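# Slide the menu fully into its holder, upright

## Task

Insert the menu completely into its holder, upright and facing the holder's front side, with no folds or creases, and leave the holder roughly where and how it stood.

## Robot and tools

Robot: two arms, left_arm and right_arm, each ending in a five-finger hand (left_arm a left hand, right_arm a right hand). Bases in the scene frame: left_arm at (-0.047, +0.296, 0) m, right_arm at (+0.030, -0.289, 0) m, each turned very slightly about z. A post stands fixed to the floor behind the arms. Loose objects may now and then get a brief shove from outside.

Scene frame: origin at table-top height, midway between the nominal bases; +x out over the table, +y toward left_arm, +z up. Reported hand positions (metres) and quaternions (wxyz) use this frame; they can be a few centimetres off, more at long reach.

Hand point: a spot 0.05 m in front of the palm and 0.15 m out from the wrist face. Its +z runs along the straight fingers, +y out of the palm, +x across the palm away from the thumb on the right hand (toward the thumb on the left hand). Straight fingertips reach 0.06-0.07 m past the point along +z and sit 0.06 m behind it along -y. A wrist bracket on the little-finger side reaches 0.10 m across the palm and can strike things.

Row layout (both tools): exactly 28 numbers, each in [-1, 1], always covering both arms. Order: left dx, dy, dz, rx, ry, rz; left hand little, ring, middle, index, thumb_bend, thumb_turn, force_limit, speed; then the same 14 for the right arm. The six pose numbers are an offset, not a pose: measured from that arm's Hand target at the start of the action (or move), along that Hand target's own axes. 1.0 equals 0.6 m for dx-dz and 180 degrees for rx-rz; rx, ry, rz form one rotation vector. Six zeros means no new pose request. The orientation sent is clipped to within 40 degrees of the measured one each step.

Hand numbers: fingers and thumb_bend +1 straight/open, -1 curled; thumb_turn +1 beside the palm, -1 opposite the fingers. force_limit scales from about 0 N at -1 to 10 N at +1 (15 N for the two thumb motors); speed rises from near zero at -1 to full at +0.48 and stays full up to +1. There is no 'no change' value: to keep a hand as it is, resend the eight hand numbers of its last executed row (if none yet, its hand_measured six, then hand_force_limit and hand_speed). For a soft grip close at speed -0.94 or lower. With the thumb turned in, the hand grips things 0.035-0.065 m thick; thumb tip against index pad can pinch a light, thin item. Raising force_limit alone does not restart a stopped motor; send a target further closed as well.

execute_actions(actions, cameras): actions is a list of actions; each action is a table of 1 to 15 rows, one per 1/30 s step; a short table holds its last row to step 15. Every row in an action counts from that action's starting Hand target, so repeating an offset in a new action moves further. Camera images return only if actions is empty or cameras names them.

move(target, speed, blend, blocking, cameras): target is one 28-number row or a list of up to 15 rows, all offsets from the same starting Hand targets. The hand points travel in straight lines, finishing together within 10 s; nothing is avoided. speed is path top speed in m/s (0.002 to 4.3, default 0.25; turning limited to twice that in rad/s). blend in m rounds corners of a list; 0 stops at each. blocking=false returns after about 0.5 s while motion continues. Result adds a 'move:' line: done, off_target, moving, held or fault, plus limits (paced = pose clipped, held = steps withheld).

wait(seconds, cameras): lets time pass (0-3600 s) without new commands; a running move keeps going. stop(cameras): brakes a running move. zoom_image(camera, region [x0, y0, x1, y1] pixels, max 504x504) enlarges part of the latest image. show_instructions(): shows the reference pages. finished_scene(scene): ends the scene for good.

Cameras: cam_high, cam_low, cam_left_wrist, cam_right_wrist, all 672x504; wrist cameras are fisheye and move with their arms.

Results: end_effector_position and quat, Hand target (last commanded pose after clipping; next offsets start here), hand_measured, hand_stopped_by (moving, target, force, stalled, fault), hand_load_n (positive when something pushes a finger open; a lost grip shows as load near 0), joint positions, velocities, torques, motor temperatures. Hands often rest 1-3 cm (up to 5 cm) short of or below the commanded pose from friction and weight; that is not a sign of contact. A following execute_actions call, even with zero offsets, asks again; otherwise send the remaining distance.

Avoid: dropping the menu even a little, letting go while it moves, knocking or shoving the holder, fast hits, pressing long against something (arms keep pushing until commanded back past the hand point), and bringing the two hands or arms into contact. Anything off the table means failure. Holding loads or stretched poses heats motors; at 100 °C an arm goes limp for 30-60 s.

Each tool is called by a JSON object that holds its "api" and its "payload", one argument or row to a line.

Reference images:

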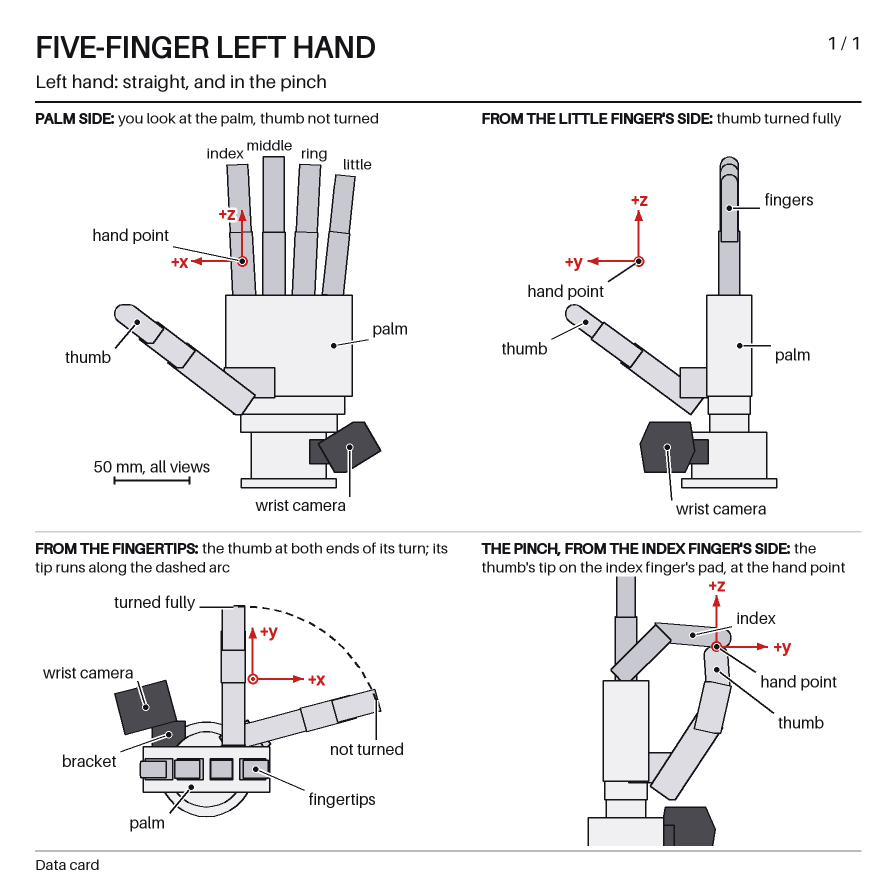

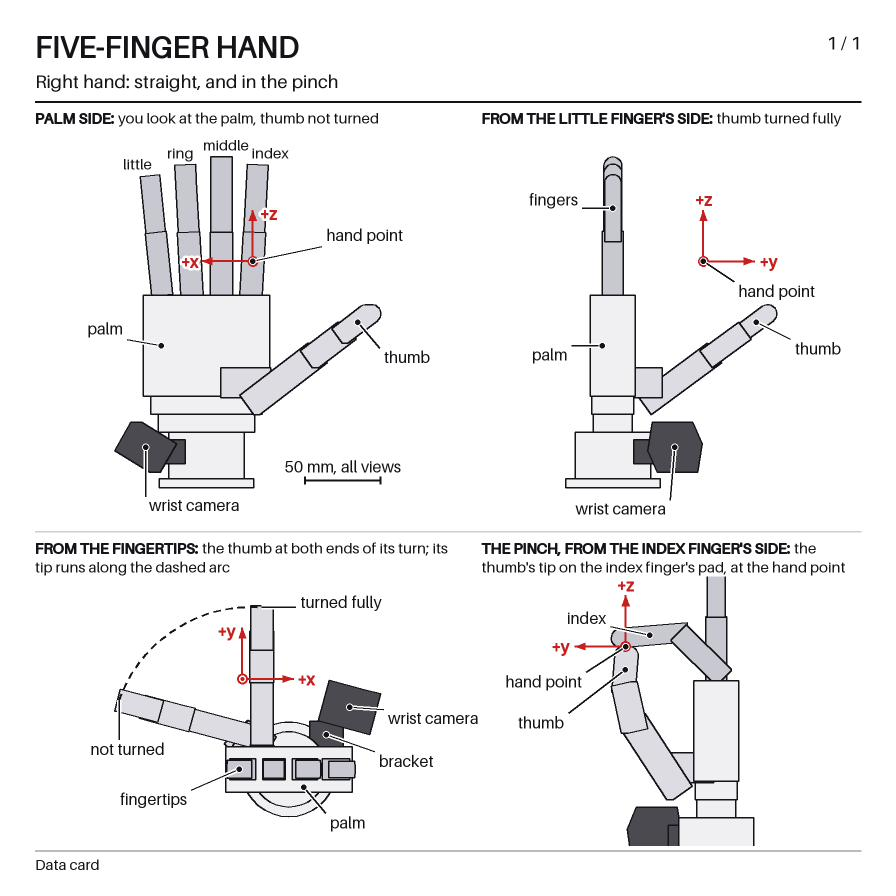

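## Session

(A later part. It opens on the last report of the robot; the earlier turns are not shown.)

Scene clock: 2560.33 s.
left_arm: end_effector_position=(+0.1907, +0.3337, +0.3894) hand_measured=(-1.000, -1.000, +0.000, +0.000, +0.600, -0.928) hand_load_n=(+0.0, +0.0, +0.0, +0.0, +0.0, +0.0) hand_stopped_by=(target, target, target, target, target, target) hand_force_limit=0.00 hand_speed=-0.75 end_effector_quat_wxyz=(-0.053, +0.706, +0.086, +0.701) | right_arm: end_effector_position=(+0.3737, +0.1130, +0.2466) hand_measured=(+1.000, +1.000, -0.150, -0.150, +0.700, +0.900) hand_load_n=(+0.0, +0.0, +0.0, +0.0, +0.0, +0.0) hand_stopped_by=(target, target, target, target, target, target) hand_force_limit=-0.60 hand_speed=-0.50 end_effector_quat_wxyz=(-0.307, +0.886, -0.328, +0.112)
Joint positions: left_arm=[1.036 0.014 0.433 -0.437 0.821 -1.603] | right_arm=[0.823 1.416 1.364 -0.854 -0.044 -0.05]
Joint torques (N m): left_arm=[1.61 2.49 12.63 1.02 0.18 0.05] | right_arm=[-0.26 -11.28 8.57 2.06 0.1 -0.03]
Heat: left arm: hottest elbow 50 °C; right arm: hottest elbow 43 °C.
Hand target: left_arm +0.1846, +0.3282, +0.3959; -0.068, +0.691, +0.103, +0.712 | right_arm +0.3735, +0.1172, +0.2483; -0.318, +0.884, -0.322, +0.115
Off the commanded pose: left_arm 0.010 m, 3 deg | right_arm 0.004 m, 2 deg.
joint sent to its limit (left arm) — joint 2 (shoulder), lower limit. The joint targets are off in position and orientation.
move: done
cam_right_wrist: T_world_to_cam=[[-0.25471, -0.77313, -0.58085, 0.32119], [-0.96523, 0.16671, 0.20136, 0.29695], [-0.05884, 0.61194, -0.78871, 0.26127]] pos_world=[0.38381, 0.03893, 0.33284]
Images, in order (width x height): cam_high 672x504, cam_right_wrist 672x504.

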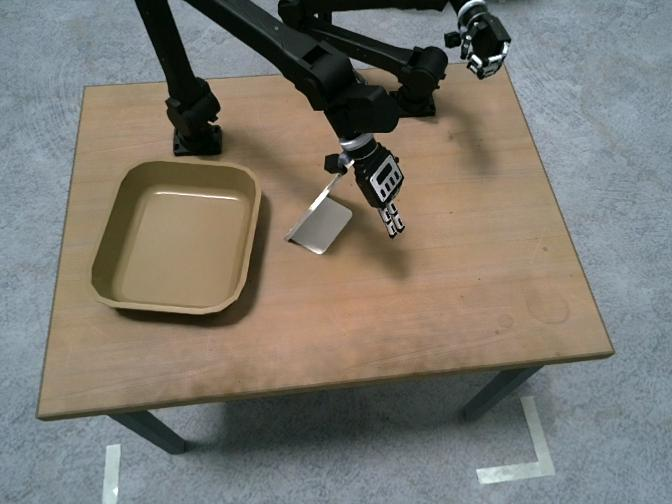

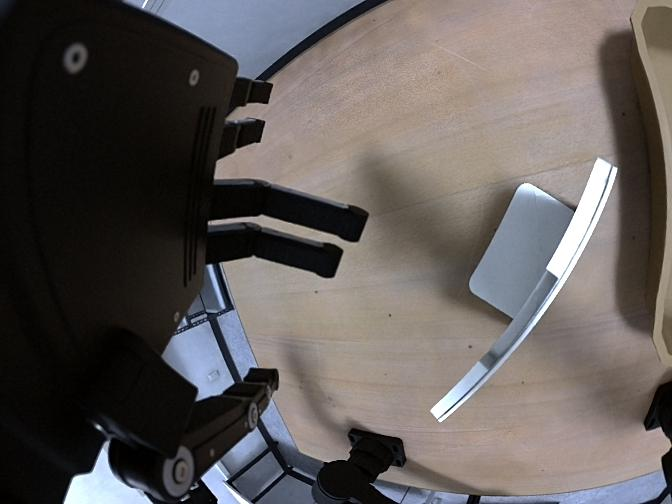

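{"api": "zoom_image", "payload": {
  "camera": "cam_right_wrist",
  "region": [510, 270, 560, 340]
}}

{"api": "zoom_image", "payload": {
  "camera": "cam_right_wrist",
  "region": [480, 320, 530, 380]
}}

Scaled by 7.200 from the camera's image (finer frame: 960x720).

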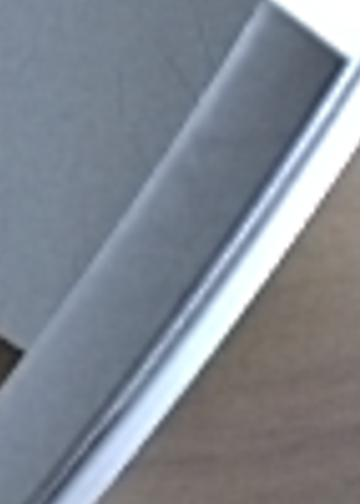

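Scaled by 8.400 from the camera's image (finer frame: 960x720).

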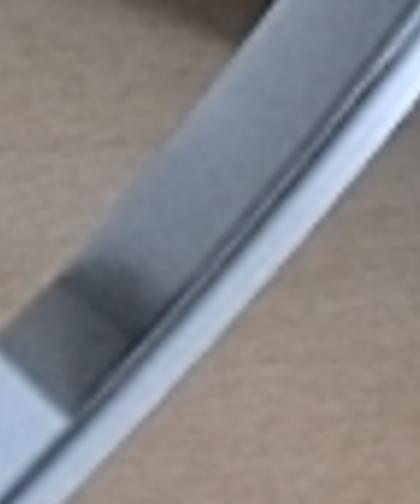

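{"api": "move", "payload": {
  "target": [0,0,0,0,0,0,-1,-1,0.0,0.0,0.6,-0.928,0,-0.75,0,-0.09,0.08,-0.083,0,0,1,1,-0.15,-0.15,0.7,0.9,-0.6,-0.5],
  "speed": 0.12,
  "cameras": ["cam_right_wrist","cam_high"]
}}

Scene clock: 2611.17 s.
left_arm: end_effector_position=(+0.1907, +0.3337, +0.3894) hand_measured=(-1.000, -1.000, +0.000, +0.000, +0.600, -0.928) hand_load_n=(+0.0, +0.0, +0.0, +0.0, +0.0, +0.0) hand_stopped_by=(target, target, target, target, target, target) hand_force_limit=0.00 hand_speed=-0.75 end_effector_quat_wxyz=(-0.053, +0.706, +0.086, +0.701) | right_arm: end_effector_position=(+0.4150, +0.1606, +0.2301) hand_measured=(+1.000, +1.000, -0.150, -0.150, +0.700, +0.900) hand_load_n=(+0.0, +0.0, +0.0, +0.0, +0.0, +0.0) hand_stopped_by=(target, target, target, target, target, target) hand_force_limit=-0.60 hand_speed=-0.50 end_effector_quat_wxyz=(-0.185, +0.920, -0.339, +0.067)
Joint positions: left_arm=[1.036 0.014 0.433 -0.437 0.821 -1.603] | right_arm=[0.836 1.77 1.803 -1.208 -0.024 -0.05]
Joint torques (N m): left_arm=[1.67 2.55 12.64 1.01 0.18 0.04] | right_arm=[-0.26 -14.92 13.18 0.44 0.14 0.01]
Heat: left arm: hottest elbow 51 °C; right arm: hottest elbow 39 °C.
Hand target: left_arm +0.1846, +0.3282, +0.3959; -0.068, +0.691, +0.103, +0.712 | right_arm +0.4199, +0.1725, +0.2458; -0.200, +0.918, -0.334, +0.073
Off the commanded pose: left_arm 0.010 m, 3 deg | right_arm 0.020 m, 2 deg.
joint sent to its limit (left arm) — joint 2 (shoulder), lower limit. The joint targets are off in position and orientation.
move: off_target (right_arm)
cam_right_wrist: T_world_to_cam=[[-0.33473, -0.87086, -0.35994, 0.35702], [-0.91957, 0.21847, 0.32658, 0.27602], [-0.20577, 0.44031, -0.87395, 0.3297]] pos_world=[0.44116, 0.10544, 0.32651]
Images, in order (width x height): cam_high 672x504, cam_right_wrist 672x504.

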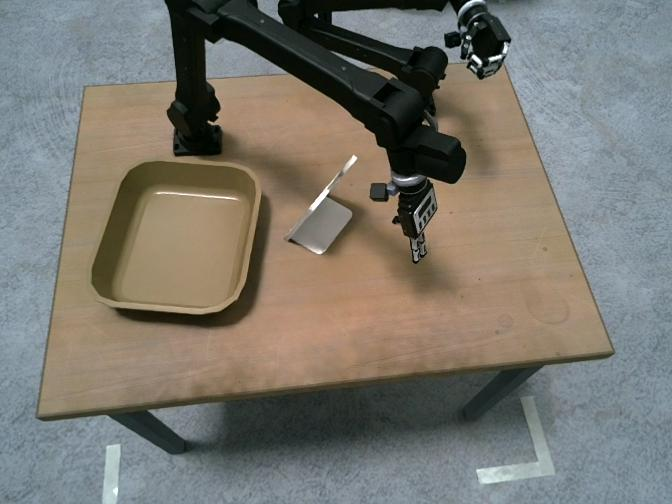

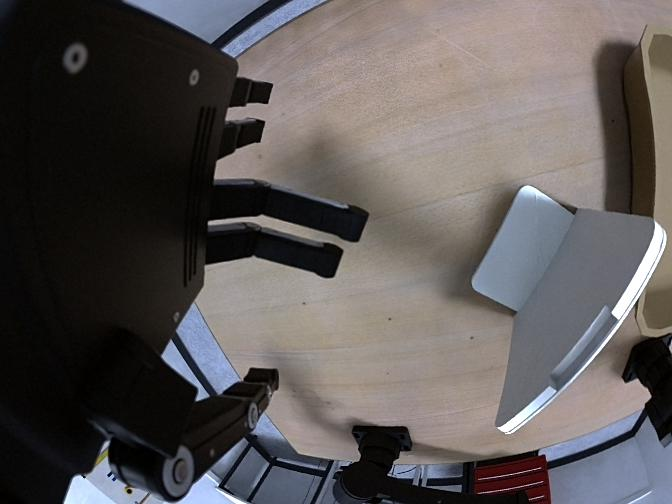

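{"api": "zoom_image", "payload": {
  "camera": "cam_right_wrist",
  "region": [540, 290, 640, 400]
}}

{"api": "zoom_image", "payload": {
  "camera": "cam_right_wrist",
  "region": [490, 200, 672, 440]
}}

Scaled by 4.582 from the camera's image (finer frame: 960x720).

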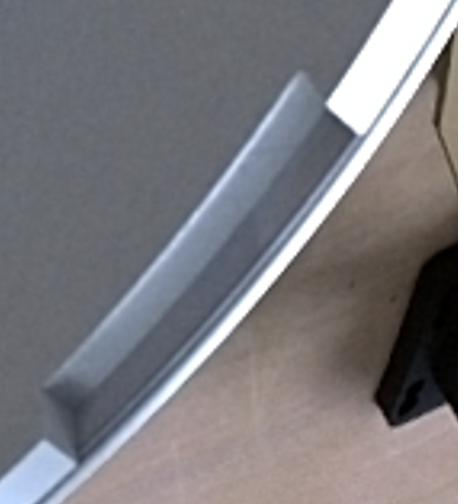

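Scaled by 2.100 from the camera's image (finer frame: 960x720).

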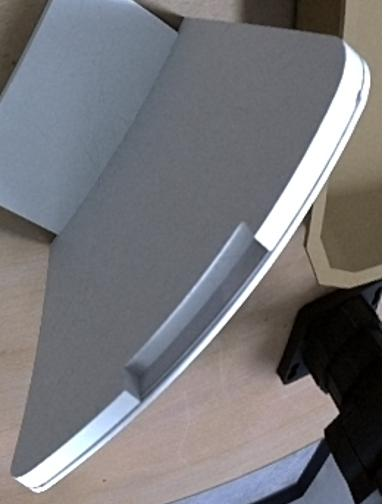

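{"api": "move", "payload": {
  "target": [
    [0,0,0,0,0,0,-1,-1,0.0,0.0,0.6,-0.928,0,-0.75,0,-0.04,-0.04,0,0,0,1,1,-0.15,-0.15,0.7,0.9,-0.6,-0.5],
    [0,0,0,0,0,0,-1,-1,0.0,0.0,0.6,-0.928,0,-0.75,0,0.186,-0.167,0.25,0,0,1,1,-0.15,-0.15,0.7,0.9,-0.6,-0.5]
  ],
  "speed": 0.12,
  "blend": 0.01,
  "cameras": ["cam_right_wrist","cam_high"]
}}

Scene clock: 2690.43 s.
left_arm: end_effector_position=(+0.1907, +0.3337, +0.3894) hand_measured=(-1.000, -1.000, +0.000, +0.000, +0.600, -0.928) hand_load_n=(+0.0, +0.0, +0.0, +0.0, +0.0, +0.0) hand_stopped_by=(target, target, target, target, target, target) hand_force_limit=0.00 hand_speed=-0.75 end_effector_quat_wxyz=(-0.053, +0.706, +0.086, +0.701) | right_arm: end_effector_position=(+0.3259, +0.0620, +0.2902) hand_measured=(+1.000, +1.000, -0.150, -0.150, +0.700, +0.900) hand_load_n=(+0.0, +0.0, +0.0, +0.0, +0.0, +0.0) hand_stopped_by=(target, target, target, target, target, target) hand_force_limit=-0.60 hand_speed=-0.50 end_effector_quat_wxyz=(-0.527, +0.779, -0.278, +0.197)
Joint positions: left_arm=[1.036 0.014 0.433 -0.437 0.821 -1.603] | right_arm=[0.8 0.939 0.859 -0.297 -0.092 -0.05]
Joint torques (N m): left_arm=[1.61 2.49 12.63 1.02 0.18 0.05] | right_arm=[-1.38 -4.13 8.8 2.71 -0.19 0.17]
Heat: left arm: hottest elbow 51 °C; right arm: hottest elbow 45 °C.
Hand target: left_arm +0.1846, +0.3282, +0.3959; -0.068, +0.691, +0.103, +0.712 | right_arm +0.3279, +0.0628, +0.2902; -0.536, +0.772, -0.281, +0.195
Off the commanded pose: left_arm 0.010 m, 3 deg | right_arm 0.002 m, 1 deg.
joint sent to its limit (left arm) — joint 2 (shoulder), lower limit. The joint targets are off in position and orientation.
move: done
cam_right_wrist: T_world_to_cam=[[0.01966, -0.48102, -0.87649, 0.27317], [-0.98729, 0.12893, -0.0929, 0.34547], [0.15769, 0.86718, -0.47238, 0.14584]] pos_world=[0.31271, -0.03961, 0.34042]
Images, in order (width x height): cam_high 672x504, cam_right_wrist 672x504.

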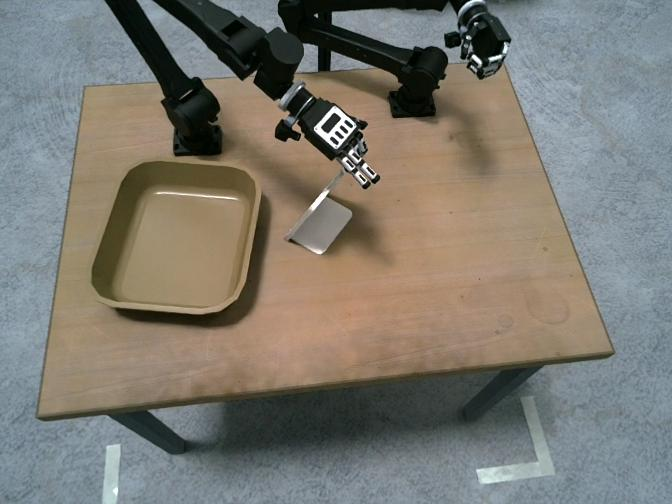

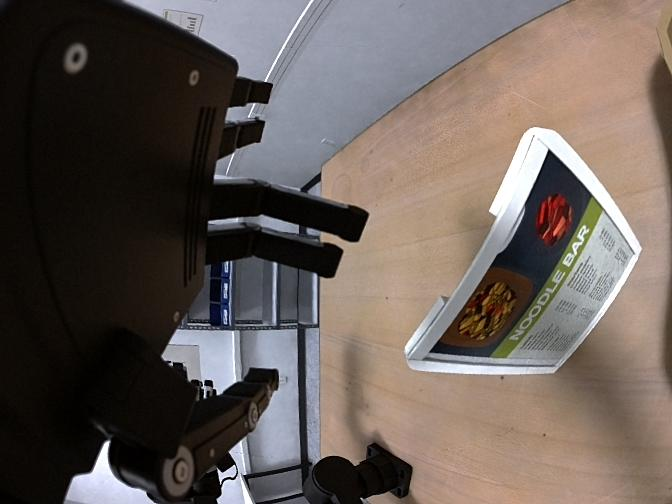

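{"api": "move", "payload": {
  "target": [0,0,0,0,0,0,-1,-1,0.0,0.0,0.6,-0.928,0,-0.75,0.005,0.088,0,0,0,0,1,1,-0.15,-0.15,0.7,0.9,-0.6,-0.5],
  "speed": 0.08,
  "cameras": ["cam_right_wrist"]
}}

{"api": "zoom_image", "payload": {
  "camera": "cam_right_wrist",
  "region": [290, 100, 490, 380]
}}

Scene clock: 2701.40 s.
left_arm: end_effector_position=(+0.1907, +0.3337, +0.3894) hand_measured=(-1.000, -1.000, +0.000, +0.000, +0.600, -0.928) hand_load_n=(+0.0, +0.0, -0.5, +0.0, +0.0, -0.5) hand_stopped_by=(target, target, target, target, target, target) hand_force_limit=0.00 hand_speed=-0.75 end_effector_quat_wxyz=(-0.053, +0.706, +0.086, +0.701) | right_arm: end_effector_position=(+0.3169, +0.0465, +0.2375) hand_measured=(+1.000, +1.000, -0.150, -0.150, +0.700, +0.900) hand_load_n=(+0.0, +0.0, +0.0, +0.0, +0.0, +0.0) hand_stopped_by=(target, target, target, target, target, target) hand_force_limit=-0.60 hand_speed=-0.50 end_effector_quat_wxyz=(-0.525, +0.779, -0.281, +0.194)
Joint positions: left_arm=[1.036 0.014 0.433 -0.437 0.821 -1.603] | right_arm=[0.782 0.911 0.708 -0.182 -0.107 -0.05]
Joint torques (N m): left_arm=[1.61 2.49 12.63 1.02 0.18 0.04] | right_arm=[-1.32 -3.9 8.8 2.69 -0.22 0.11]
Heat: left arm: hottest elbow 51 °C; right arm: hottest elbow 43 °C.
Hand target: left_arm +0.1846, +0.3282, +0.3959; -0.068, +0.691, +0.103, +0.712 | right_arm +0.3184, +0.0467, +0.2409; -0.536, +0.772, -0.281, +0.195
Off the commanded pose: left_arm 0.010 m, 3 deg | right_arm 0.004 m, 2 deg.
joint sent to its limit (left arm) — joint 2 (shoulder), lower limit. The joint targets are off in position and orientation.
move: done
cam_right_wrist: T_world_to_cam=[[0.00965, -0.4822, -0.87601, 0.22278], [-0.9877, 0.13212, -0.0836, 0.33141], [0.15605, 0.86604, -0.47499, 0.13699]] pos_world=[0.30381, -0.055, 0.28793]

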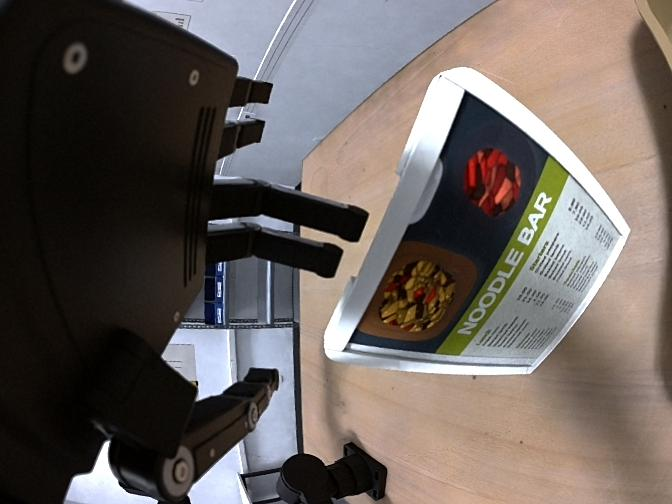

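Scaled by 1.800 from the camera's image (finer frame: 960x720).

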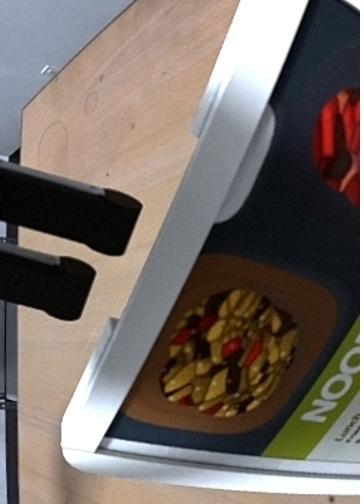

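{"api": "move", "payload": {
  "target": [0,0,0,0,0,0,-1,-1,0.0,0.0,0.6,-0.928,0,-0.75,0,0.001,-0.0035,0,0,0,1,1,-0.15,-0.15,0.7,0.9,-0.6,-0.5],
  "speed": 0.02
}}

Scene clock: 2706.00 s.
left_arm: end_effector_position=(+0.1907, +0.3337, +0.3894) hand_measured=(-1.000, -1.000, +0.000, +0.000, +0.600, -0.928) hand_load_n=(+0.0, +0.0, -0.5, +0.0, +0.0, +0.0) hand_stopped_by=(target, target, target, target, target, target) hand_force_limit=0.00 hand_speed=-0.75 end_effector_quat_wxyz=(-0.053, +0.706, +0.086, +0.701) | right_arm: end_effector_position=(+0.3162, +0.0458, +0.2410) hand_measured=(+1.000, +1.000, -0.150, -0.150, +0.700, +0.900) hand_load_n=(+0.0, +0.0, +0.0, +0.0, +0.0, +0.0) hand_stopped_by=(target, target, target, target, target, target) hand_force_limit=-0.60 hand_speed=-0.50 end_effector_quat_wxyz=(-0.528, +0.777, -0.280, +0.195)
Joint positions: left_arm=[1.036 0.014 0.433 -0.437 0.821 -1.603] | right_arm=[0.781 0.903 0.708 -0.182 -0.108 -0.05]
Joint torques (N m): left_arm=[1.67 2.43 12.63 1.02 0.18 0.04] | right_arm=[-1.38 -3.66 8.53 2.58 -0.2 0.08]
Heat: left arm: hottest elbow 51 °C; right arm: hottest elbow 42 °C.
Hand target: left_arm +0.1846, +0.3282, +0.3959; -0.068, +0.691, +0.103, +0.712 | right_arm +0.3170, +0.0451, +0.2410; -0.536, +0.772, -0.281, +0.195
Off the commanded pose: left_arm 0.010 m, 3 deg | right_arm 0.001 m, 1 deg.
joint sent to its limit (left arm) — joint 2 (shoulder), lower limit. The joint targets are off in position and orientation.
move: done

{"api": "move", "payload": {
  "target": [0,0,0,0,0,0,-1,-1,0.0,0.0,0.6,-0.928,0,-0.75,0,0.009,0.0,0,0,0,1,1,-0.15,-0.15,0.7,0.9,-0.6,-0.5],
  "speed": 0.02,
  "cameras": ["cam_right_wrist"]
}}

{"api": "zoom_image", "payload": {
  "camera": "cam_right_wrist",
  "region": [290, 130, 430, 380]
}}

Scene clock: 2714.57 s.
left_arm: end_effector_position=(+0.1907, +0.3337, +0.3894) hand_measured=(-1.000, -1.000, +0.000, +0.000, +0.600, -0.928) hand_load_n=(+0.0, +0.0, +0.0, +0.0, +0.0, +0.0) hand_stopped_by=(target, target, target, target, target, target) hand_force_limit=0.00 hand_speed=-0.75 end_effector_quat_wxyz=(-0.053, +0.706, +0.086, +0.701) | right_arm: end_effector_position=(+0.3146, +0.0436, +0.2334) hand_measured=(+1.000, +1.000, -0.150, -0.150, +0.700, +0.900) hand_load_n=(+0.0, +0.0, +0.0, +0.0, +0.0, +0.0) hand_stopped_by=(target, target, target, target, target, target) hand_force_limit=-0.60 hand_speed=-0.50 end_effector_quat_wxyz=(-0.525, +0.779, -0.282, +0.194)
Joint positions: left_arm=[1.036 0.014 0.433 -0.437 0.821 -1.603] | right_arm=[0.78 0.902 0.691 -0.174 -0.108 -0.05]
Joint torques (N m): left_arm=[1.67 2.49 12.64 1.02 0.18 0.05] | right_arm=[-1.38 -3.6 8.65 2.67 -0.23 0.1]
Heat: left arm: hottest elbow 51 °C; right arm: hottest elbow 41 °C.
Hand target: left_arm +0.1846, +0.3282, +0.3959; -0.068, +0.691, +0.103, +0.712 | right_arm +0.3158, +0.0436, +0.2360; -0.536, +0.772, -0.281, +0.195
Off the commanded pose: left_arm 0.010 m, 3 deg | right_arm 0.003 m, 2 deg.
joint sent to its limit (left arm) — joint 2 (shoulder), lower limit. The joint targets are off in position and orientation.
move: done
cam_right_wrist: T_world_to_cam=[[0.00956, -0.48132, -0.87649, 0.21789], [-0.98762, 0.13268, -0.08363, 0.3291], [0.15655, 0.86645, -0.47409, 0.13759]] pos_world=[0.30141, -0.058, 0.28374]

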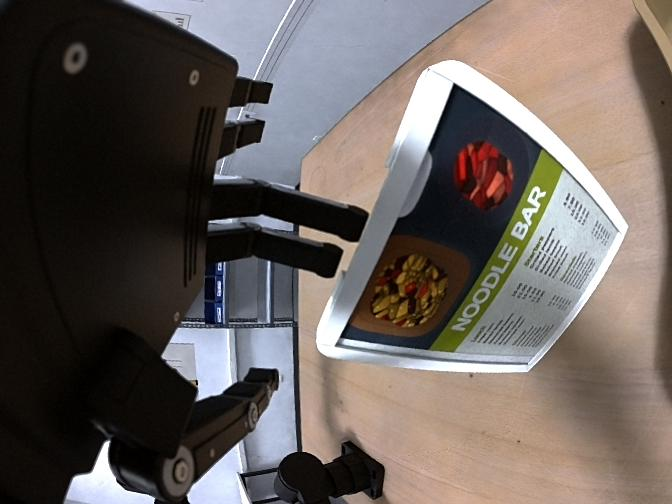

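Scaled by 2.016 from the camera's image (finer frame: 960x720).

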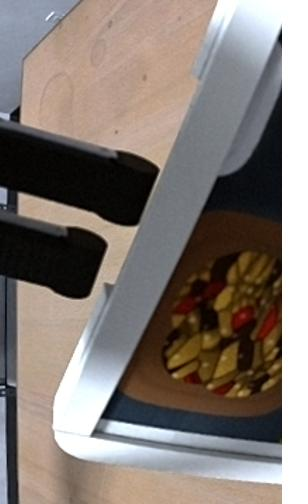

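{"api": "move", "payload": {
  "target": [0,0,0,0,0,0,-1,-1,0.0,0.0,0.6,-0.928,0,-0.75,0.005,0.002,0.0,0,0,0,1,1,-0.15,0.6,0.7,0.9,-0.6,-0.5],
  "speed": 0.02
}}

{"api": "move", "payload": {
  "target": [0,0,0,0,0,0,-1,-1,0.0,0.0,0.6,-0.928,0,-0.75,0,0.0035,0.0,0,0,0,1,1,-0.15,0.6,0.7,0.9,-0.6,-0.5],
  "speed": 0.02,
  "cameras": ["cam_right_wrist"]
}}

{"api": "zoom_image", "payload": {
  "camera": "cam_right_wrist",
  "region": [290, 130, 430, 380]
}}

Scene clock: 2724.27 s.
left_arm: end_effector_position=(+0.1907, +0.3337, +0.3894) hand_measured=(-1.000, -1.000, +0.000, +0.000, +0.600, -0.928) hand_load_n=(+0.0, +0.0, +0.0, +0.0, +0.0, +0.0) hand_stopped_by=(target, target, target, target, target, target) hand_force_limit=0.00 hand_speed=-0.75 end_effector_quat_wxyz=(-0.053, +0.706, +0.086, +0.701) | right_arm: end_effector_position=(+0.3170, +0.0419, +0.2343) hand_measured=(+1.000, +1.000, -0.150, +0.600, +0.700, +0.900) hand_load_n=(+0.0, +0.0, +0.0, +0.0, +0.0, +0.0) hand_stopped_by=(target, target, target, target, target, target) hand_force_limit=-0.60 hand_speed=-0.50 end_effector_quat_wxyz=(-0.527, +0.778, -0.283, +0.193)
Joint positions: left_arm=[1.036 0.014 0.433 -0.437 0.821 -1.603] | right_arm=[0.769 0.902 0.691 -0.171 -0.119 -0.05]
Joint torques (N m): left_arm=[1.67 2.49 12.64 1.02 0.18 0.04] | right_arm=[-1.2 -3.49 8.38 2.63 -0.21 0.05]
Heat: left arm: hottest elbow 51 °C; right arm: hottest elbow 40 °C.
Hand target: left_arm +0.1846, +0.3282, +0.3959; -0.068, +0.691, +0.103, +0.712 | right_arm +0.3178, +0.0414, +0.2348; -0.536, +0.772, -0.281, +0.195
Off the commanded pose: left_arm 0.010 m, 3 deg | right_arm 0.001 m, 1 deg.
joint sent to its limit (left arm) — joint 2 (shoulder), lower limit. The joint targets are off in position and orientation.
move: done

Scene clock: 2725.07 s.
left_arm: end_effector_position=(+0.1907, +0.3337, +0.3894) hand_measured=(-1.000, -1.000, +0.000, +0.000, +0.600, -0.928) hand_load_n=(+0.0, +0.0, +0.0, +0.0, +0.0, -0.5) hand_stopped_by=(target, target, target, target, target, target) hand_force_limit=0.00 hand_speed=-0.75 end_effector_quat_wxyz=(-0.053, +0.706, +0.086, +0.701) | right_arm: end_effector_position=(+0.3165, +0.0414, +0.2317) hand_measured=(+1.000, +1.000, -0.150, +0.600, +0.700, +0.900) hand_load_n=(+0.0, +0.0, +0.5, +0.0, +0.0, +0.0) hand_stopped_by=(target, target, target, target, target, target) hand_force_limit=-0.60 hand_speed=-0.50 end_effector_quat_wxyz=(-0.527, +0.778, -0.283, +0.193)
Joint positions: left_arm=[1.036 0.014 0.433 -0.437 0.821 -1.603] | right_arm=[0.769 0.901 0.685 -0.165 -0.119 -0.05]
Joint torques (N m): left_arm=[1.67 2.49 12.63 1.03 0.18 0.05] | right_arm=[-1.14 -3.55 8.51 2.66 -0.22 0.05]
Heat: left arm: hottest elbow 51 °C; right arm: hottest elbow 40 °C.
Hand target: left_arm +0.1846, +0.3282, +0.3959; -0.068, +0.691, +0.103, +0.712 | right_arm +0.3173, +0.0408, +0.2328; -0.536, +0.772, -0.281, +0.195
Off the commanded pose: left_arm 0.010 m, 3 deg | right_arm 0.002 m, 1 deg.
joint sent to its limit (left arm) — joint 2 (shoulder), lower limit. The joint targets are off in position and orientation.
move: done
cam_right_wrist: T_world_to_cam=[[0.00828, -0.47711, -0.8788, 0.21619], [-0.98749, 0.13447, -0.08232, 0.33073], [0.15745, 0.8685, -0.47003, 0.13709]] pos_world=[0.30321, -0.06039, 0.28165]

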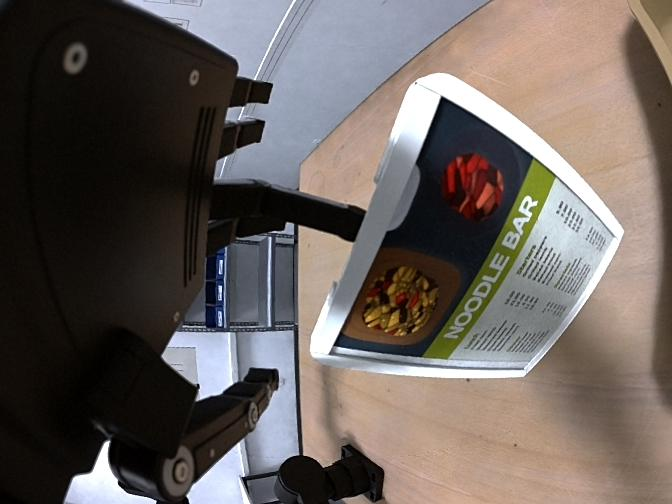

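Scaled by 2.016 from the camera's image (finer frame: 960x720).

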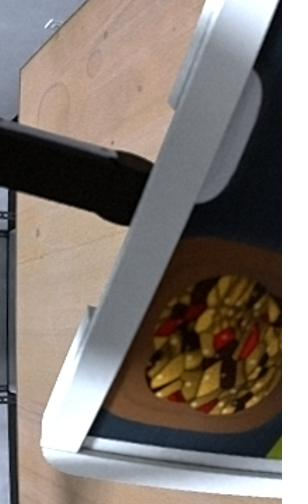

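{"api": "move", "payload": {
  "target": [0,0,0,0,0,0,-1,-1,0.0,0.0,0.6,-0.928,0,-0.75,0,0.0045,0.0,0,0,0,1,1,-0.15,0.6,0.7,0.9,-0.6,-0.5],
  "speed": 0.015,
  "cameras": ["cam_right_wrist"]
}}

{"api": "zoom_image", "payload": {
  "camera": "cam_right_wrist",
  "region": [290, 130, 430, 380]
}}

Scene clock: 2730.73 s.
left_arm: end_effector_position=(+0.1907, +0.3337, +0.3894) hand_measured=(-1.000, -1.000, +0.000, +0.000, +0.600, -0.928) hand_load_n=(+0.0, +0.0, +0.0, +0.0, +0.0, -0.5) hand_stopped_by=(target, target, target, target, target, target) hand_force_limit=0.00 hand_speed=-0.75 end_effector_quat_wxyz=(-0.053, +0.706, +0.086, +0.701) | right_arm: end_effector_position=(+0.3163, +0.0412, +0.2308) hand_measured=(+1.000, +1.000, -0.150, +0.600, +0.700, +0.900) hand_load_n=(+0.0, +0.0, +0.5, +0.0, +0.0, +0.0) hand_stopped_by=(target, target, target, target, target, target) hand_force_limit=-0.60 hand_speed=-0.50 end_effector_quat_wxyz=(-0.528, +0.777, -0.282, +0.194)
Joint positions: left_arm=[1.036 0.014 0.433 -0.437 0.821 -1.603] | right_arm=[0.769 0.9 0.679 -0.157 -0.119 -0.05]
Joint torques (N m): left_arm=[1.67 2.49 12.63 1.02 0.18 0.05] | right_arm=[-1.49 -3.66 8.31 2.56 -0.23 0.04]
Heat: left arm: hottest elbow 51 °C; right arm: hottest elbow 40 °C.
Hand target: left_arm +0.1846, +0.3282, +0.3959; -0.068, +0.691, +0.103, +0.712 | right_arm +0.3168, +0.0402, +0.2305; -0.536, +0.772, -0.281, +0.195
Off the commanded pose: left_arm 0.010 m, 3 deg | right_arm 0.001 m, 1 deg.
joint sent to its limit (left arm) — joint 2 (shoulder), lower limit. The joint targets are off in position and orientation.
move: done
cam_right_wrist: T_world_to_cam=[[0.01073, -0.47483, -0.88001, 0.21473], [-0.98724, 0.13478, -0.08476, 0.331], [0.15886, 0.8697, -0.46732, 0.13572]] pos_world=[0.30292, -0.06069, 0.28045]

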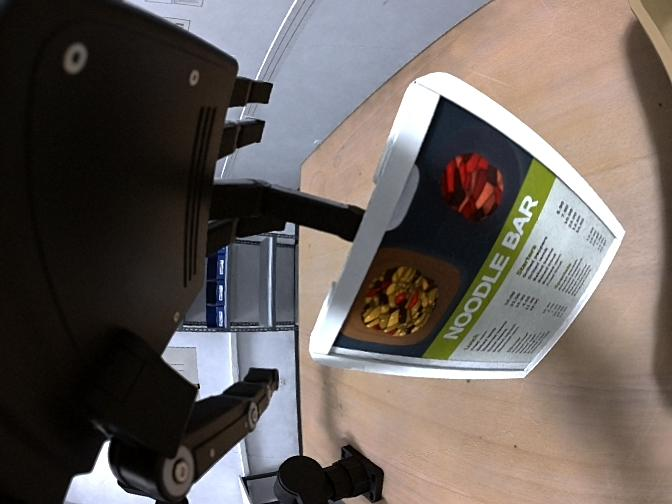

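Scaled by 2.016 from the camera's image (finer frame: 960x720).

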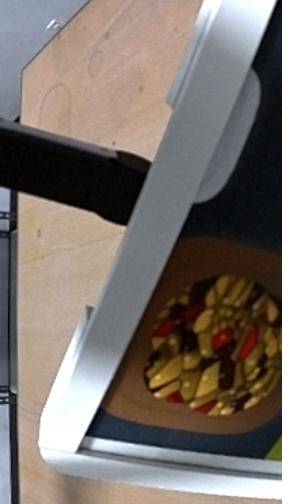

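{"api": "move", "payload": {
  "target": [0,0,0,0,0,0,-1,-1,0.0,0.0,0.6,-0.928,0,-0.75,0,0.005,0.0,0,0,0,1,1,-0.15,0.6,0.7,0.9,-0.6,-0.5],
  "speed": 0.015,
  "cameras": ["cam_right_wrist"]
}}

{"api": "zoom_image", "payload": {
  "camera": "cam_right_wrist",
  "region": [290, 130, 430, 380]
}}

Scene clock: 2737.83 s.
left_arm: end_effector_position=(+0.1907, +0.3337, +0.3894) hand_measured=(-1.000, -1.000, +0.000, +0.000, +0.600, -0.928) hand_load_n=(+0.0, +0.0, +0.0, +0.0, +0.0, +0.0) hand_stopped_by=(target, target, target, target, target, target) hand_force_limit=0.00 hand_speed=-0.75 end_effector_quat_wxyz=(-0.053, +0.706, +0.086, +0.701) | right_arm: end_effector_position=(+0.3161, +0.0412, +0.2298) hand_measured=(+1.000, +1.000, -0.150, +0.600, +0.700, +0.900) hand_load_n=(+0.0, +0.0, +0.5, +0.0, +0.0, +0.0) hand_stopped_by=(target, target, target, target, target, target) hand_force_limit=-0.60 hand_speed=-0.50 end_effector_quat_wxyz=(-0.531, +0.775, -0.282, +0.195)
Joint positions: left_arm=[1.036 0.014 0.433 -0.437 0.821 -1.603] | right_arm=[0.768 0.898 0.672 -0.146 -0.121 -0.05]
Joint torques (N m): left_arm=[1.61 2.55 12.63 1.02 0.19 0.04] | right_arm=[-1.61 -3.84 8.24 2.52 -0.22 0.05]
Heat: left arm: hottest elbow 51 °C; right arm: hottest elbow 39 °C.
Hand target: left_arm +0.1846, +0.3282, +0.3959; -0.068, +0.691, +0.103, +0.712 | right_arm +0.3161, +0.0393, +0.2275; -0.536, +0.772, -0.281, +0.195
Off the commanded pose: left_arm 0.010 m, 3 deg | right_arm 0.003 m, 1 deg.
joint sent to its limit (left arm) — joint 2 (shoulder), lower limit. The joint targets are off in position and orientation.
move: done
cam_right_wrist: T_world_to_cam=[[0.01438, -0.47126, -0.88188, 0.21291], [-0.98708, 0.13406, -0.08774, 0.33136], [0.15958, 0.87175, -0.46324, 0.1341]] pos_world=[0.30262, -0.06099, 0.27896]

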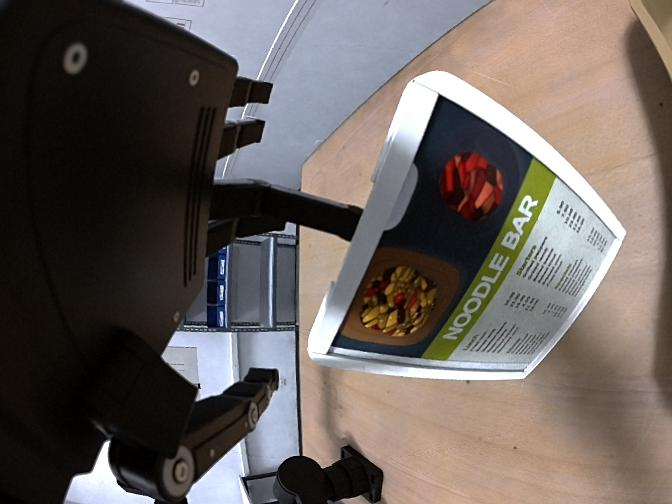

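Scaled by 2.016 from the camera's image (finer frame: 960x720).

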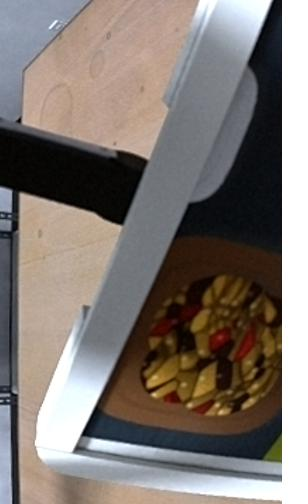

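{"api": "zoom_image", "payload": {
  "camera": "cam_right_wrist",
  "region": [335, 170, 415, 270]
}}

Scaled by 5.040 from the camera's image (finer frame: 960x720).

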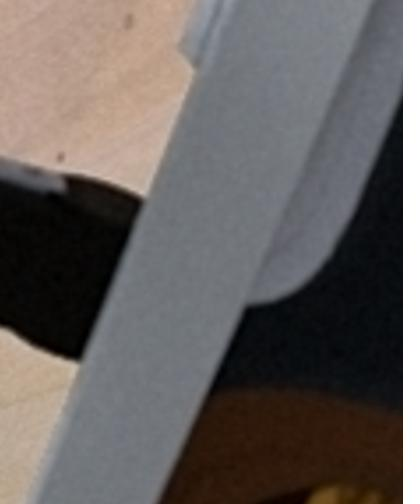

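{"api": "move", "payload": {
  "target": [
    [0,0,0,0,0,0,-1,-1,0.0,0.0,0.6,-0.928,0,-0.75,0,-0.08,0,0,0,0,1,1,-0.15,0.6,0.7,0.9,-0.6,-0.5],
    [0,0,0,0,0,0,-1,-1,0.0,0.0,0.6,-0.928,0,-0.75,0,-0.017,-0.004,0,0,0,1,1,-0.15,0.6,0.7,0.9,-0.6,-0.5]
  ],
  "speed": 0.06,
  "cameras": ["cam_right_wrist"]
}}

{"api": "zoom_image", "payload": {
  "camera": "cam_right_wrist",
  "region": [300, 100, 460, 380]
}}

Scene clock: 2807.13 s.
left_arm: end_effector_position=(+0.1907, +0.3337, +0.3894) hand_measured=(-1.000, -1.000, +0.000, +0.000, +0.600, -0.928) hand_load_n=(+0.0, +0.0, +0.0, +0.0, +0.0, +0.0) hand_stopped_by=(target, target, target, target, target, target) hand_force_limit=0.00 hand_speed=-0.75 end_effector_quat_wxyz=(-0.053, +0.706, +0.086, +0.701) | right_arm: end_effector_position=(+0.3154, +0.0407, +0.2359) hand_measured=(+1.000, +1.000, -0.150, +0.600, +0.700, +0.900) hand_load_n=(+0.0, +0.0, +0.5, +0.0, +0.0, +0.0) hand_stopped_by=(target, target, target, target, target, target) hand_force_limit=-0.60 hand_speed=-0.50 end_effector_quat_wxyz=(-0.527, +0.778, -0.284, +0.192)
Joint positions: left_arm=[1.036 0.014 0.433 -0.437 0.821 -1.603] | right_arm=[0.768 0.895 0.693 -0.182 -0.121 -0.049]
Joint torques (N m): left_arm=[1.67 2.49 12.64 1.02 0.18 0.04] | right_arm=[-1.32 -3.72 8.66 2.67 -0.2 0.03]
Heat: left arm: hottest elbow 51 °C; right arm: hottest elbow 38 °C.
Hand target: left_arm +0.1846, +0.3282, +0.3959; -0.068, +0.691, +0.103, +0.712 | right_arm +0.3169, +0.0403, +0.2380; -0.536, +0.772, -0.281, +0.195
Off the commanded pose: left_arm 0.010 m, 3 deg | right_arm 0.003 m, 1 deg.
joint sent to its limit (left arm) — joint 2 (shoulder), lower limit. The joint targets are off in position and orientation.
move: done
cam_right_wrist: T_world_to_cam=[[0.00612, -0.47688, -0.87895, 0.22022], [-0.98776, 0.1341, -0.07963, 0.32958], [0.15584, 0.86868, -0.47023, 0.14046]] pos_world=[0.30231, -0.06119, 0.28586]

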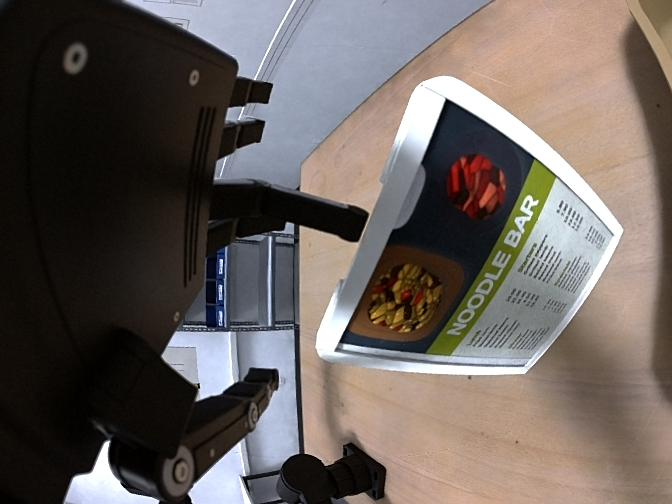

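Scaled by 1.800 from the camera's image (finer frame: 960x720).

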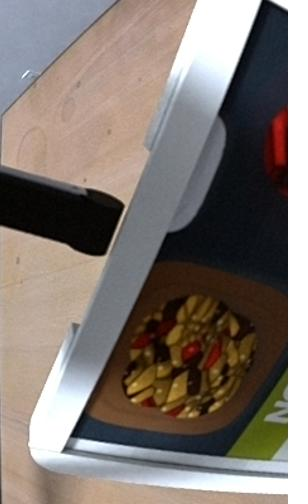

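{"api": "move", "payload": {
  "target": [0,0,0,0,0,0,-1,-1,0.0,0.0,0.6,-0.928,0,-0.75,0,0.004,0.001,0,0,0,1,1,-0.15,0.6,0.7,0.9,-0.6,-0.5],
  "speed": 0.015,
  "cameras": ["cam_right_wrist"]
}}

{"api": "zoom_image", "payload": {
  "camera": "cam_right_wrist",
  "region": [335, 170, 415, 270]
}}

Scene clock: 2813.53 s.
left_arm: end_effector_position=(+0.1907, +0.3337, +0.3894) hand_measured=(-1.000, -1.000, +0.000, +0.000, +0.600, -0.928) hand_load_n=(+0.0, +0.0, +0.0, +0.0, +0.0, +0.0) hand_stopped_by=(target, target, target, target, target, target) hand_force_limit=0.00 hand_speed=-0.75 end_effector_quat_wxyz=(-0.053, +0.706, +0.086, +0.701) | right_arm: end_effector_position=(+0.3153, +0.0406, +0.2346) hand_measured=(+1.000, +1.000, -0.150, +0.600, +0.700, +0.900) hand_load_n=(+0.0, -0.5, +0.5, +0.0, +0.0, +0.0) hand_stopped_by=(target, target, target, target, target, target) hand_force_limit=-0.60 hand_speed=-0.50 end_effector_quat_wxyz=(-0.527, +0.778, -0.283, +0.192)
Joint positions: left_arm=[1.036 0.014 0.433 -0.437 0.821 -1.603] | right_arm=[0.768 0.895 0.689 -0.176 -0.121 -0.049]
Joint torques (N m): left_arm=[1.61 2.49 12.64 1.02 0.18 0.05] | right_arm=[-1.38 -3.55 8.58 2.7 -0.2 0.04]
Heat: left arm: hottest elbow 51 °C; right arm: hottest elbow 38 °C.
Hand target: left_arm +0.1846, +0.3282, +0.3959; -0.068, +0.691, +0.103, +0.712 | right_arm +0.3167, +0.0401, +0.2354; -0.536, +0.772, -0.281, +0.195
Off the commanded pose: left_arm 0.010 m, 3 deg | right_arm 0.002 m, 1 deg.
joint sent to its limit (left arm) — joint 2 (shoulder), lower limit. The joint targets are off in position and orientation.
move: done
cam_right_wrist: T_world_to_cam=[[0.00717, -0.47595, -0.87944, 0.21874], [-0.98768, 0.13413, -0.08064, 0.32954], [0.15634, 0.86918, -0.46912, 0.13944]] pos_world=[0.30211, -0.06129, 0.28436]

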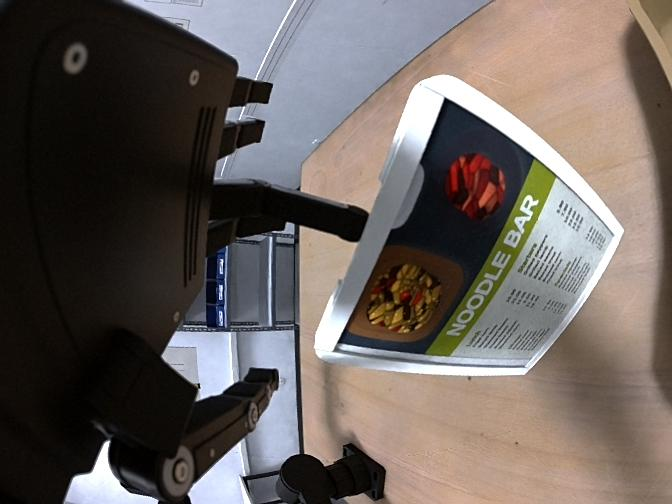

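Scaled by 5.040 from the camera's image (finer frame: 960x720).

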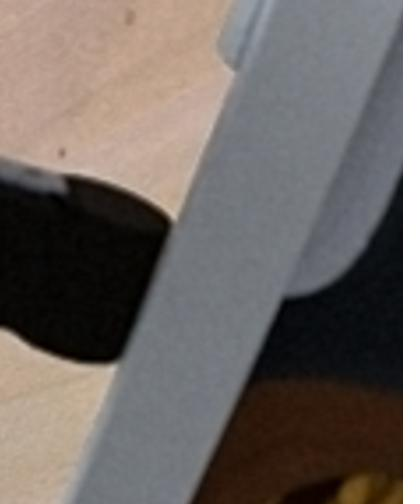

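{"api": "move", "payload": {
  "target": [0,0,0,0,0,0,-1,-1,0.0,0.0,0.6,-0.928,0,-0.75,0,0.0035,0.001,0,0,0,1,1,-0.15,0.6,0.7,0.9,-0.6,-0.5],
  "speed": 0.015,
  "cameras": ["cam_right_wrist"]
}}

{"api": "zoom_image", "payload": {
  "camera": "cam_right_wrist",
  "region": [335, 170, 415, 270]
}}

Scene clock: 2819.37 s.
left_arm: end_effector_position=(+0.1907, +0.3337, +0.3894) hand_measured=(-1.000, -1.000, +0.000, +0.000, +0.600, -0.928) hand_load_n=(+0.0, +0.0, +0.0, +0.0, +0.0, +0.0) hand_stopped_by=(target, target, target, target, target, target) hand_force_limit=0.00 hand_speed=-0.75 end_effector_quat_wxyz=(-0.053, +0.706, +0.086, +0.701) | right_arm: end_effector_position=(+0.3155, +0.0408, +0.2340) hand_measured=(+1.000, +1.000, -0.150, +0.600, +0.700, +0.900) hand_load_n=(+0.0, +0.0, +0.0, +0.0, +0.0, +0.0) hand_stopped_by=(target, target, target, target, target, target) hand_force_limit=-0.60 hand_speed=-0.50 end_effector_quat_wxyz=(-0.529, +0.777, -0.283, +0.193)
Joint positions: left_arm=[1.036 0.014 0.433 -0.437 0.821 -1.603] | right_arm=[0.768 0.895 0.685 -0.168 -0.121 -0.049]
Joint torques (N m): left_arm=[1.61 2.43 12.62 1.02 0.18 0.04] | right_arm=[-1.08 -3.25 8.44 2.63 -0.21 0.04]
Heat: left arm: hottest elbow 51 °C; right arm: hottest elbow 38 °C.
Hand target: left_arm +0.1846, +0.3282, +0.3959; -0.068, +0.691, +0.103, +0.712 | right_arm +0.3166, +0.0400, +0.2334; -0.536, +0.772, -0.281, +0.195
Off the commanded pose: left_arm 0.010 m, 3 deg | right_arm 0.002 m, 1 deg.
joint sent to its limit (left arm) — joint 2 (shoulder), lower limit. The joint targets are off in position and orientation.
move: done
cam_right_wrist: T_world_to_cam=[[0.00962, -0.47366, -0.88065, 0.21774], [-0.98745, 0.13435, -0.08305, 0.33018], [0.15765, 0.8704, -0.46643, 0.13783]] pos_world=[0.30221, -0.06119, 0.28346]

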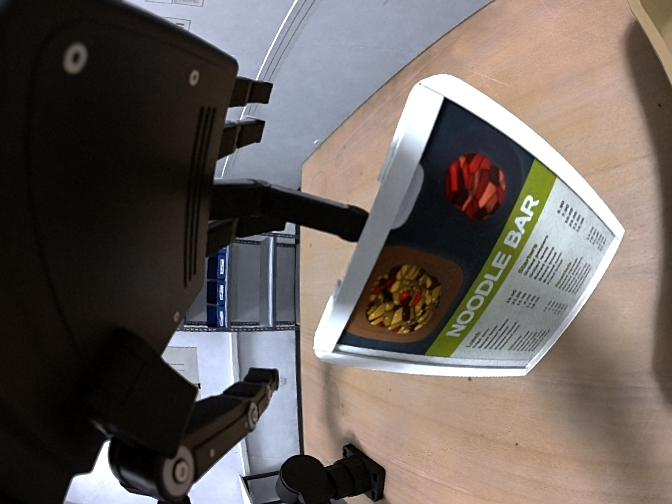

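Scaled by 5.040 from the camera's image (finer frame: 960x720).

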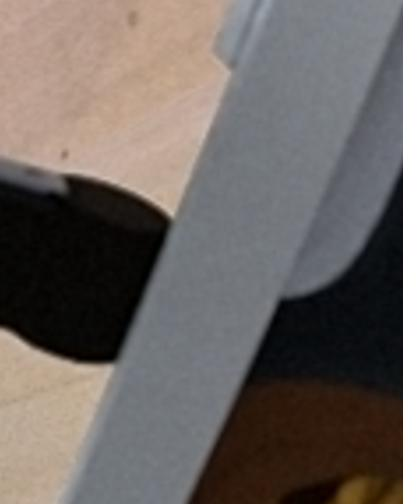

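{"api": "move", "payload": {
  "target": [
    [0,0,0,0,0,0,-1,-1,0.0,0.0,0.6,-0.928,0,-0.75,0,-0.07,0,0,0,0,1,1,-0.15,0.6,0.7,0.9,-0.6,-0.5],
    [0,0,0,0,0,0,-1,-1,0.0,0.0,0.6,-0.928,0,-0.75,0,-0.004,0.0065,0,0,0,1,1,-0.15,0.6,0.7,0.9,-0.6,-0.5]
  ],
  "speed": 0.06,
  "cameras": ["cam_right_wrist"]
}}

{"api": "zoom_image", "payload": {
  "camera": "cam_right_wrist",
  "region": [335, 170, 415, 270]
}}

Scene clock: 2863.23 s.
left_arm: end_effector_position=(+0.1907, +0.3337, +0.3894) hand_measured=(-1.000, -1.000, +0.000, +0.000, +0.600, -0.928) hand_load_n=(+0.0, +0.0, +0.0, +0.0, +0.0, -0.5) hand_stopped_by=(target, target, target, target, target, target) hand_force_limit=0.00 hand_speed=-0.75 end_effector_quat_wxyz=(-0.053, +0.706, +0.086, +0.701) | right_arm: end_effector_position=(+0.3172, +0.0423, +0.2344) hand_measured=(+1.000, +1.000, -0.150, +0.600, +0.700, +0.900) hand_load_n=(+0.0, -0.5, +0.0, +0.0, +0.0, +0.0) hand_stopped_by=(target, target, target, target, target, target) hand_force_limit=-0.60 hand_speed=-0.50 end_effector_quat_wxyz=(-0.529, +0.777, -0.283, +0.193)
Joint positions: left_arm=[1.036 0.014 0.433 -0.437 0.821 -1.603] | right_arm=[0.768 0.902 0.69 -0.165 -0.121 -0.049]
Joint torques (N m): left_arm=[1.61 2.49 12.63 1.02 0.18 0.05] | right_arm=[-0.97 -2.9 8.81 2.73 -0.14 0.04]
Heat: left arm: hottest elbow 51 °C; right arm: hottest elbow 37 °C.
Hand target: left_arm +0.1846, +0.3282, +0.3959; -0.068, +0.691, +0.103, +0.712 | right_arm +0.3195, +0.0434, +0.2343; -0.536, +0.772, -0.281, +0.195
Off the commanded pose: left_arm 0.010 m, 3 deg | right_arm 0.003 m, 1 deg.
joint sent to its limit (left arm) — joint 2 (shoulder), lower limit. The joint targets are off in position and orientation.
move: done
cam_right_wrist: T_world_to_cam=[[0.00991, -0.47351, -0.88074, 0.21873], [-0.98741, 0.1344, -0.08337, 0.33178], [0.15785, 0.87048, -0.46621, 0.13633]] pos_world=[0.30391, -0.05969, 0.28386]

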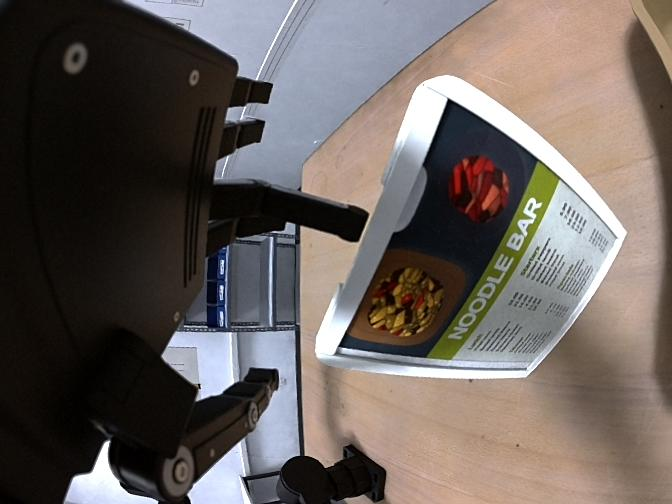

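Scaled by 5.040 from the camera's image (finer frame: 960x720).

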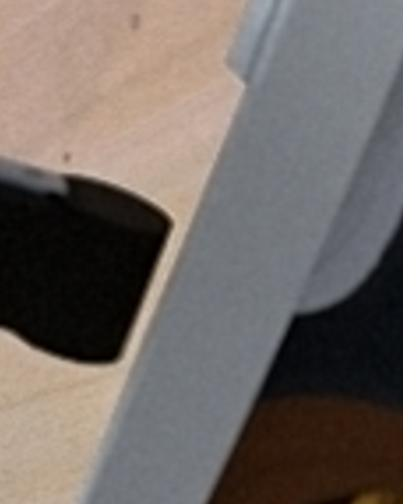

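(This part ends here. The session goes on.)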